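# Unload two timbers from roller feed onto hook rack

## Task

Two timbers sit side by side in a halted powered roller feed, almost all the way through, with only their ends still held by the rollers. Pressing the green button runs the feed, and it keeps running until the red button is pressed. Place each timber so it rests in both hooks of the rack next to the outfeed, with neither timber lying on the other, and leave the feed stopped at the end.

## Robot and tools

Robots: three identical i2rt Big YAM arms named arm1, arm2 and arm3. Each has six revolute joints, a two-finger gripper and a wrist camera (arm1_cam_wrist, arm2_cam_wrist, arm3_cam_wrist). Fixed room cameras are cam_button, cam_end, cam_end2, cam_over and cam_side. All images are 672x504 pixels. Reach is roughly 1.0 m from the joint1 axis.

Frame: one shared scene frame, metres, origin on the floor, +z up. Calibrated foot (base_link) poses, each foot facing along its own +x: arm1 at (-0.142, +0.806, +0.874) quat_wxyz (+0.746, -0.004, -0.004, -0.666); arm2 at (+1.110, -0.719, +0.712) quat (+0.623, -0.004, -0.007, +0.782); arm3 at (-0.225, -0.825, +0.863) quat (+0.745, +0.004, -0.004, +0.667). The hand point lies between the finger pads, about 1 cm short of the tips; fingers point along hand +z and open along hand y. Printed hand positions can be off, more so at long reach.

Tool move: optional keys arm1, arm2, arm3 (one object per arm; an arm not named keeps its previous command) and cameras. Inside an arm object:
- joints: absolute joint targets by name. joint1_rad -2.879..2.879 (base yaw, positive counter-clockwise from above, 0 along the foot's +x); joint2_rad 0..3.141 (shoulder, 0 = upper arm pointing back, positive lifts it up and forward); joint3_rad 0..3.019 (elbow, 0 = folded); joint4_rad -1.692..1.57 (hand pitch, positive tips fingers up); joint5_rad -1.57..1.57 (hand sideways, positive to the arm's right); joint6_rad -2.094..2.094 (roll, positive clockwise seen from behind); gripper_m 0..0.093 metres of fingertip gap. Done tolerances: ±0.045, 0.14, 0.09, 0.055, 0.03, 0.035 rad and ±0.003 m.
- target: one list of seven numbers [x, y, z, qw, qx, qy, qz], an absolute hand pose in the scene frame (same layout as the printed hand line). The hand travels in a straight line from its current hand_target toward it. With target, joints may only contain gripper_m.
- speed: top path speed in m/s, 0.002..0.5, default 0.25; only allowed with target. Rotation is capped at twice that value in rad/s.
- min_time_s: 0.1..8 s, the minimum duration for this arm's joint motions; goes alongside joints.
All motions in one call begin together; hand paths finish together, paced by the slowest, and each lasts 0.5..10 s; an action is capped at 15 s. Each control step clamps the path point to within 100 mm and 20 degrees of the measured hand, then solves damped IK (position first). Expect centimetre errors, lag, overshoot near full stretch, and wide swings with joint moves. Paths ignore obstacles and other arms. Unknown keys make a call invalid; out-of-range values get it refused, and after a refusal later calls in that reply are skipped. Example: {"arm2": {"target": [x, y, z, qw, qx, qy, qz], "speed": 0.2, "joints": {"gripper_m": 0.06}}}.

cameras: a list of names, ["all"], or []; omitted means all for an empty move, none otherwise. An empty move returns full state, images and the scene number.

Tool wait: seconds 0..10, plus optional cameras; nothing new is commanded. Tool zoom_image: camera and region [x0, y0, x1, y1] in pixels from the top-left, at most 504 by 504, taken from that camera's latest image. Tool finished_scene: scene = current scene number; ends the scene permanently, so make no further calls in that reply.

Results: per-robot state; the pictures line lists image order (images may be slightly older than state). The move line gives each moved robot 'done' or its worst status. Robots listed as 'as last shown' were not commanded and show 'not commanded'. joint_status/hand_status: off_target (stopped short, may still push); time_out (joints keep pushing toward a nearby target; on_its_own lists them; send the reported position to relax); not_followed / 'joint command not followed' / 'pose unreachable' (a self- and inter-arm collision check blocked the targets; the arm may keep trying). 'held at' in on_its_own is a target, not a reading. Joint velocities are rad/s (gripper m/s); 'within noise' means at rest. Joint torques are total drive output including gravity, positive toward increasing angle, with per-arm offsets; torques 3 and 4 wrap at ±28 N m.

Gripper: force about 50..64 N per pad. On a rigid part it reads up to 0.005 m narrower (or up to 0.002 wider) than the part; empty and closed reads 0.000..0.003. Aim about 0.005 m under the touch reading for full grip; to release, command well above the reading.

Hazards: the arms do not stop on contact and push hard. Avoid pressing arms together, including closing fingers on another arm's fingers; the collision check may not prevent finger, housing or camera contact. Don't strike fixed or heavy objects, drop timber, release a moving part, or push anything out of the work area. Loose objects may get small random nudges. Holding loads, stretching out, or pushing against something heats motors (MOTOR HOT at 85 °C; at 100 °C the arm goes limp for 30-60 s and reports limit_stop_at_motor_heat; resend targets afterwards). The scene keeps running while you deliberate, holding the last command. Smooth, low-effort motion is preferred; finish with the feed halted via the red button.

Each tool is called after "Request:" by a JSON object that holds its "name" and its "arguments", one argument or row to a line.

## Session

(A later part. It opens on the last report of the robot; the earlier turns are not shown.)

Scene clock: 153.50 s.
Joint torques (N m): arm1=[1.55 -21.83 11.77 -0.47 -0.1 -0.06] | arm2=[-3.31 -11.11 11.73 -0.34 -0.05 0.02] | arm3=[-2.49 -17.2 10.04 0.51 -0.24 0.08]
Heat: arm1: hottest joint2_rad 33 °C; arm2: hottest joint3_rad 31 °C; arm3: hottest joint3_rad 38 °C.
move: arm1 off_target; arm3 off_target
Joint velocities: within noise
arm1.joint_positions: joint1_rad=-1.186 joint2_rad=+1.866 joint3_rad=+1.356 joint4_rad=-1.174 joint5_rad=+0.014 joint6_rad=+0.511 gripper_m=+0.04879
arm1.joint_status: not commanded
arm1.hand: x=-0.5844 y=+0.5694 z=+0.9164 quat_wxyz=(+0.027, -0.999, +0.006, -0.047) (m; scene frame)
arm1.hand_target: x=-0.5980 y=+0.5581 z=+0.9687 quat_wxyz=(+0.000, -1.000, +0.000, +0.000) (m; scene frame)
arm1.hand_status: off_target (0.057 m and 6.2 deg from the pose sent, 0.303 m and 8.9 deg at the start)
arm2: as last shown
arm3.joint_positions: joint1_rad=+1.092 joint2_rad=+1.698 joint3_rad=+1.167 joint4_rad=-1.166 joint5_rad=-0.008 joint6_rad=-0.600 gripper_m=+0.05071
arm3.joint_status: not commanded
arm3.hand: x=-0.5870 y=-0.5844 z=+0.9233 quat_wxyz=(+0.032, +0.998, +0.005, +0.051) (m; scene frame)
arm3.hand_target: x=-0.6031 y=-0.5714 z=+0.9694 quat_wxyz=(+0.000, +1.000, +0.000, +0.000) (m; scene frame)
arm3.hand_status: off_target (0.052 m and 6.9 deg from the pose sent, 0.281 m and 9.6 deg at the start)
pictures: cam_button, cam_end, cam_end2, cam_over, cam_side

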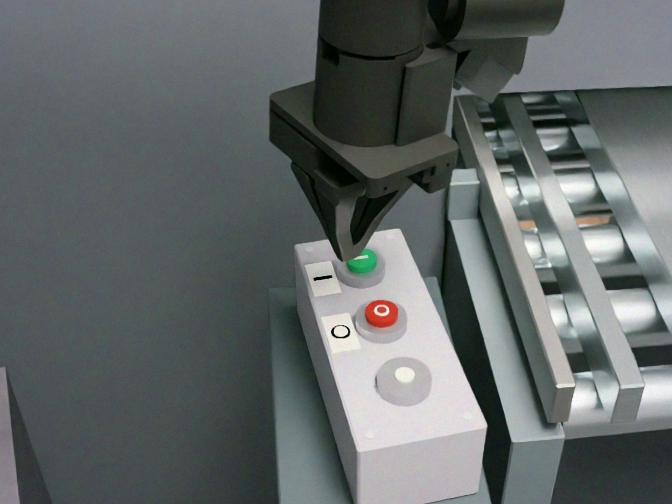

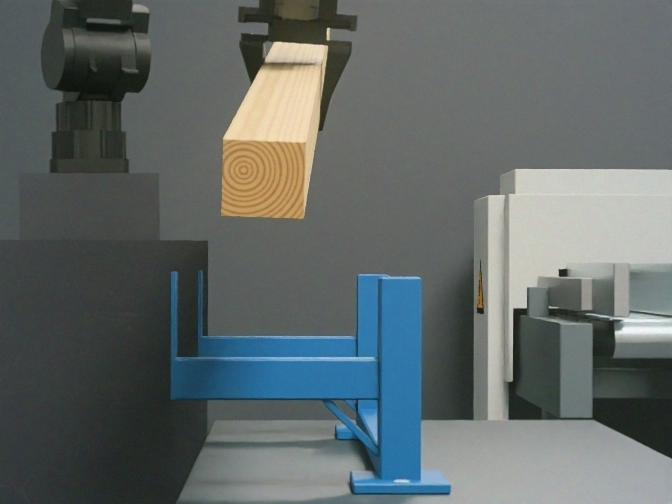

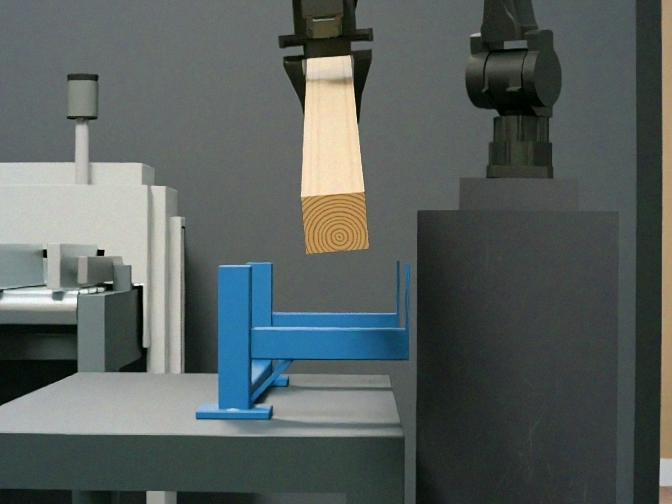

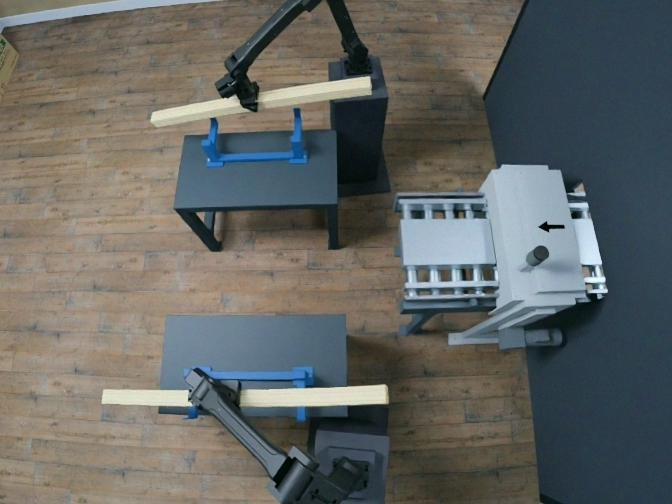

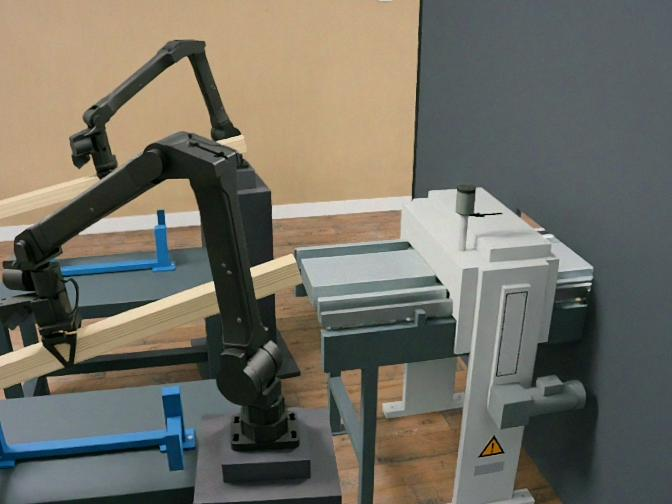

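Request:
{"name": "move", "arguments": {
  "arm1": {"target":[-0.6,0.56,0.725,0,1,0,0],"speed":0.12},
  "arm3": {"target":[-0.605,-0.57,0.72,0,1,0,0],"speed":0.12},
  "cameras": ["cam_end","cam_end2","cam_side"]
}}

Scene clock: 167.17 s.
Joint torques (N m): arm1=[0.03 -17.49 7.73 0.28 -0.14 -0.07] | arm2=[-3.31 -11.11 11.73 -0.32 -0.05 0.02] | arm3=[-1.96 -14.62 5.89 0.42 -0.01 0.12]
Heat: arm1: hottest joint2_rad 35 °C; arm2: hottest joint3_rad 33 °C; arm3: hottest joint3_rad 38 °C.
move: arm1 off_target; arm3 off_target
Joint velocities: within noise
arm1.joint_positions: joint1_rad=-1.186 joint2_rad=+2.186 joint3_rad=+1.219 joint4_rad=-0.647 joint5_rad=+0.015 joint6_rad=+0.503 gripper_m=+0.04878
arm1.joint_status: not commanded
arm1.hand: x=-0.5840 y=+0.5677 z=+0.7144 quat_wxyz=(+0.011, -1.000, +0.003, -0.016) (m; scene frame)
arm1.hand_target: x=-0.5997 y=+0.5602 z=+0.7253 quat_wxyz=(+0.000, -1.000, +0.000, +0.000) (m; scene frame)
arm1.hand_status: off_target (0.021 m and 2.3 deg from the pose sent, 0.192 m and 6.2 deg at the start)
arm2: as last shown
arm3.joint_positions: joint1_rad=+1.092 joint2_rad=+2.096 joint3_rad=+1.011 joint4_rad=-0.540 joint5_rad=-0.015 joint6_rad=-0.599 gripper_m=+0.05071
arm3.joint_status: not commanded
arm3.hand: x=-0.5880 y=-0.5824 z=+0.7044 quat_wxyz=(+0.015, +1.000, +0.004, +0.018) (m; scene frame)
arm3.hand_target: x=-0.6046 y=-0.5703 z=+0.7202 quat_wxyz=(+0.000, +1.000, +0.000, +0.000) (m; scene frame)
arm3.hand_status: off_target (0.026 m and 2.7 deg from the pose sent, 0.205 m and 6.9 deg at the start)
pictures: cam_end, cam_end2, cam_side

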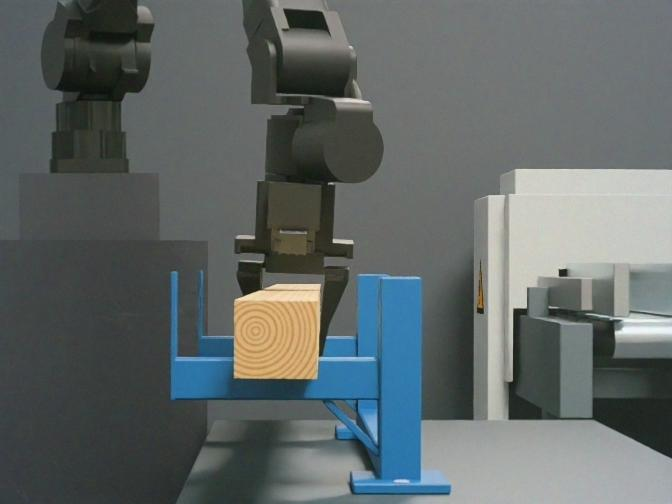

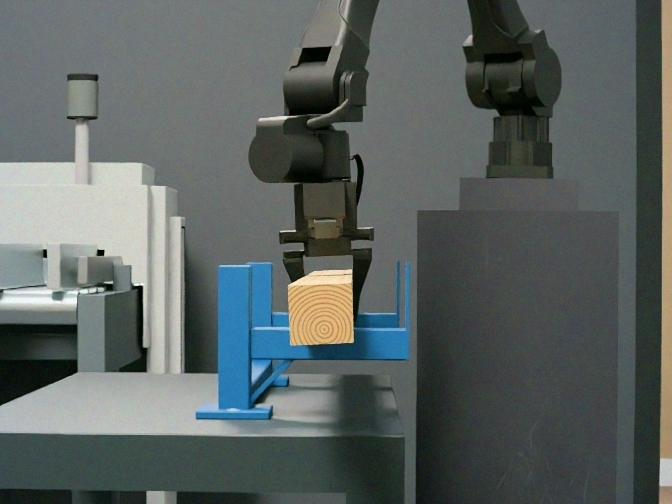

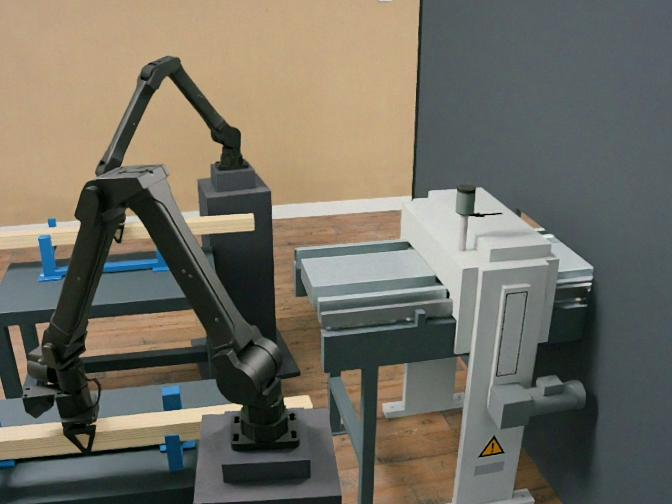

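Request:
{"name": "move", "arguments": {
  "arm1": {"target":[-0.597,0.56,0.68,0,1,0,0],"speed":0.12},
  "arm3": {"target":[-0.602,-0.57,0.665,0,1,0,0],"speed":0.12},
  "cameras": ["cam_end","cam_end2","cam_side"]
}}

Scene clock: 172.13 s.
Joint torques (N m): arm1=[0.56 -11.28 7.76 3.48 -0.13 -0.07] | arm2=[-3.31 -11.11 11.73 -0.34 -0.05 0.03] | arm3=[-2.26 -6.24 6.22 3.23 -0.35 0.1]
Heat: arm1: hottest joint2_rad 34 °C; arm2: hottest joint3_rad 33 °C; arm3: hottest joint3_rad 37 °C.
move: arm1 off_target; arm3 off_target
Joint velocities: within noise
arm1.joint_positions: joint1_rad=-1.187 joint2_rad=+2.189 joint3_rad=+1.219 joint4_rad=-0.630 joint5_rad=+0.015 joint6_rad=+0.503 gripper_m=+0.04878
arm1.joint_status: not commanded
arm1.hand: x=-0.5869 y=+0.5663 z=+0.7126 quat_wxyz=(+0.008, -1.000, +0.003, -0.010) (m; scene frame)
arm1.hand_target: x=-0.5948 y=+0.5613 z=+0.6822 quat_wxyz=(+0.000, -1.000, +0.000, +0.000) (m; scene frame)
arm1.hand_status: off_target (0.035 m and 1.5 deg from the pose sent, 0.038 m and 2.3 deg at the start)
arm2: as last shown
arm3.joint_positions: joint1_rad=+1.092 joint2_rad=+2.102 joint3_rad=+1.011 joint4_rad=-0.500 joint5_rad=-0.005 joint6_rad=-0.599 gripper_m=+0.05071
arm3.joint_status: not commanded
arm3.hand: x=-0.5937 y=-0.5767 z=+0.7012 quat_wxyz=(+0.001, +1.000, +0.005, +0.007) (m; scene frame)
arm3.hand_target: x=-0.5994 y=-0.5717 z=+0.6680 quat_wxyz=(+0.000, +1.000, +0.000, +0.000) (m; scene frame)
arm3.hand_status: off_target (0.038 m and 1.0 deg from the pose sent, 0.044 m and 2.7 deg at the start)
pictures: cam_end, cam_end2, cam_side

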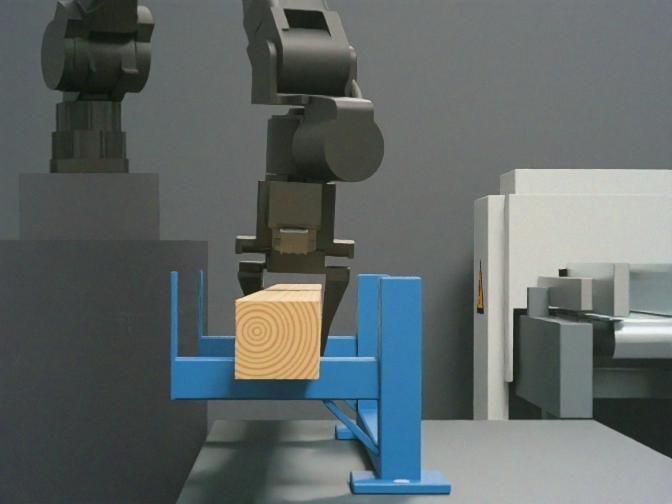

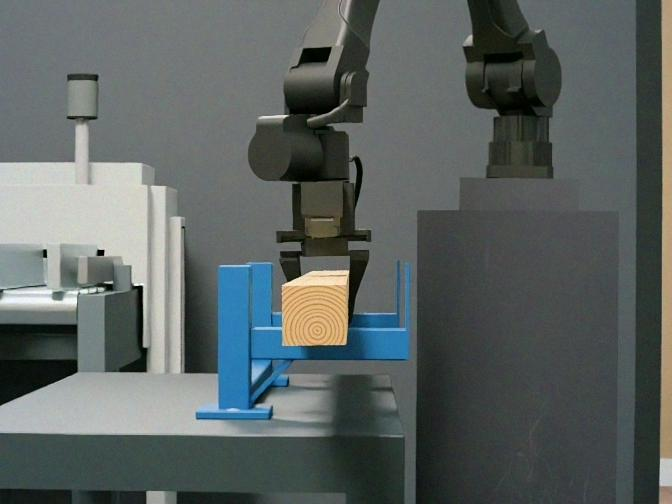

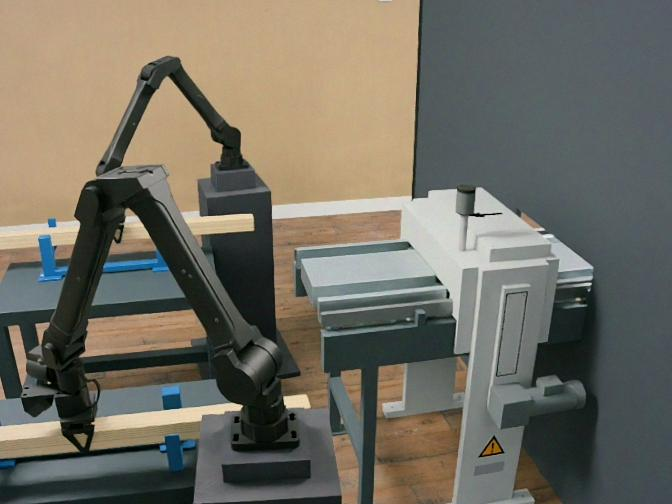

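Resting on both hooks. Release and retreat.

Request:
{"name": "move", "arguments": {
  "arm1": {"target":[-0.591,0.566,0.718,0,1,0,0],"joints":{"gripper_m":0.075}},
  "arm3": {"target":[-0.597,-0.576,0.708,0,1,0,0],"joints":{"gripper_m":0.075}}
}}

Request:
{"name": "move", "arguments": {
  "arm1": {"target":[-0.591,0.558,0.88,0,1,0,0],"speed":0.2},
  "arm3": {"target":[-0.597,-0.567,0.88,0,1,0,0],"speed":0.2},
  "cameras": ["cam_end","cam_end2","cam_over","cam_side","cam_button"]
}}

Scene clock: 185.67 s.
Joint torques (N m): arm1=[0.15 -17.14 5.45 -0.18 -0.12 -0.07] | arm2=[-3.31 -11.11 11.73 -0.32 -0.05 0.02] | arm3=[-1.9 -13.22 3.93 0.34 -0.24 0.13]
Heat: arm1: hottest joint2_rad 32 °C; arm2: hottest joint3_rad 34 °C; arm3: hottest joint3_rad 34 °C.
move: arm1 done; arm3 done
Joint velocities: within noise
arm1.joint_positions: joint1_rad=-1.187 joint2_rad=+2.180 joint3_rad=+1.211 joint4_rad=-0.601 joint5_rad=+0.014 joint6_rad=+0.500 gripper_m=+0.07495
arm1.joint_status: all done
arm1.hand: x=-0.5917 y=+0.5635 z=+0.7156 quat_wxyz=(+0.000, -1.000, +0.001, +0.003) (m; scene frame)
arm1.hand_target: x=-0.5909 y=+0.5660 z=+0.7179 quat_wxyz=(+0.000, -1.000, +0.000, +0.000) (m; scene frame)
arm1.hand_status: done (0.004 m and 0.4 deg from the pose sent, 0.007 m and 1.5 deg at the start)
arm2: as last shown
arm3.joint_positions: joint1_rad=+1.092 joint2_rad=+2.089 joint3_rad=+1.014 joint4_rad=-0.491 joint5_rad=-0.008 joint6_rad=-0.597 gripper_m=+0.07496
arm3.joint_status: all done
arm3.hand: x=-0.6001 y=-0.5731 z=+0.7072 quat_wxyz=(-0.004, +1.000, +0.004, -0.003) (m; scene frame)
arm3.hand_target: x=-0.5969 y=-0.5760 z=+0.7079 quat_wxyz=(+0.000, +1.000, +0.000, +0.000) (m; scene frame)
arm3.hand_status: done (0.004 m and 0.8 deg from the pose sent, 0.008 m and 1.0 deg at the start)
pictures: none

Scene clock: 187.37 s.
Joint torques (N m): arm1=[1.44 -14.97 11 -0.21 -0.13 0.07] | arm2=[-3.31 -11.05 11.73 -0.34 -0.05 0.02] | arm3=[-2.61 -11.11 9.21 0.23 -0.23 -0.06]
Heat: arm1: hottest joint2_rad 32 °C; arm2: hottest joint3_rad 34 °C; arm3: hottest joint3_rad 34 °C.
move: arm1 off_target; arm3 off_target
Joint velocities: within noise
arm1.joint_positions: joint1_rad=-1.183 joint2_rad=+1.877 joint3_rad=+1.234 joint4_rad=-0.956 joint5_rad=+0.014 joint6_rad=+0.503 gripper_m=+0.07495
arm1.joint_status: not commanded
arm1.hand: x=-0.5814 y=+0.5690 z=+0.8703 quat_wxyz=(+0.007, -1.000, +0.001, -0.009) (m; scene frame)
arm1.hand_target: x=-0.5906 y=+0.5582 z=+0.8801 quat_wxyz=(+0.000, -1.000, +0.000, +0.000) (m; scene frame)
arm1.hand_status: off_target (0.018 m and 1.3 deg from the pose sent, 0.164 m and 0.4 deg at the start)
arm2: as last shown
arm3.joint_positions: joint1_rad=+1.080 joint2_rad=+1.732 joint3_rad=+1.048 joint4_rad=-0.919 joint5_rad=-0.008 joint6_rad=-0.600 gripper_m=+0.07496
arm3.joint_status: not commanded
arm3.hand: x=-0.5864 y=-0.5781 z=+0.8697 quat_wxyz=(+0.006, +1.000, -0.001, +0.011) (m; scene frame)
arm3.hand_target: x=-0.5965 y=-0.5672 z=+0.8801 quat_wxyz=(+0.000, +1.000, +0.000, +0.000) (m; scene frame)
arm3.hand_status: off_target (0.018 m and 1.5 deg from the pose sent, 0.173 m and 0.8 deg at the start)
pictures: cam_button, cam_end, cam_end2, cam_over, cam_side

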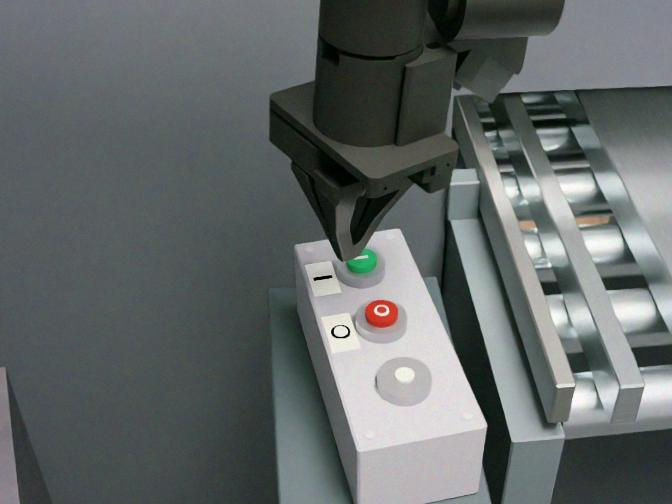

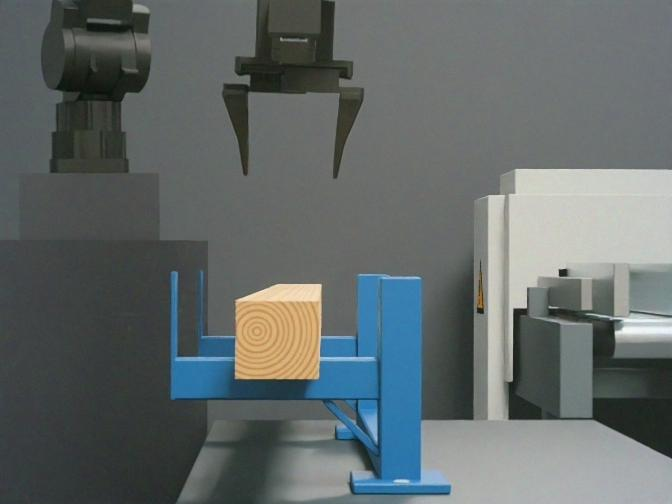

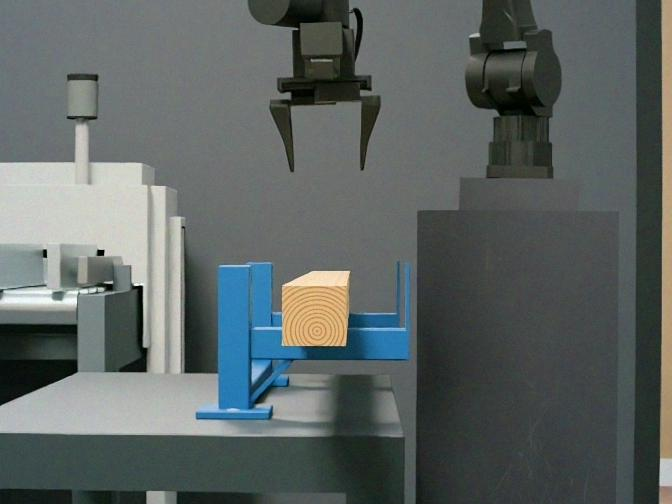

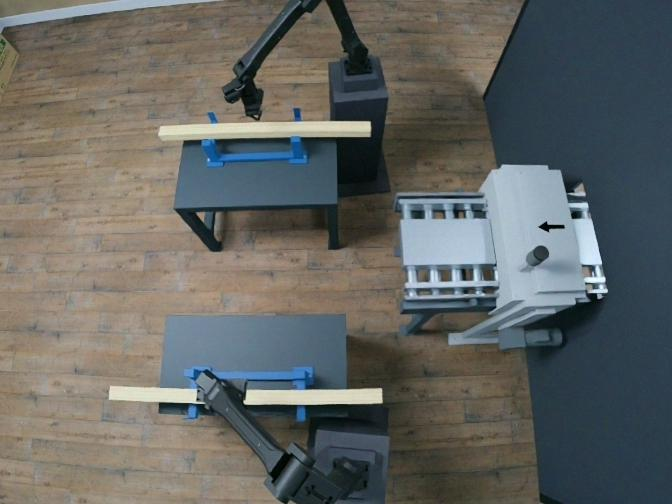

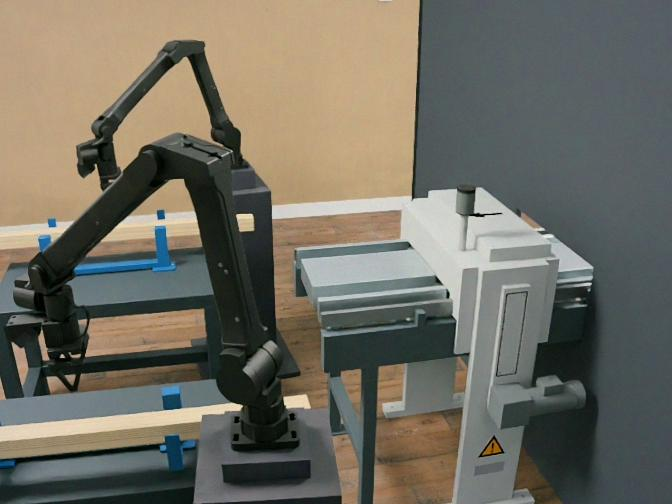

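Request:
{"name": "finished_scene", "arguments": {
  "scene": 2
}}

The scene is finished: the task was done.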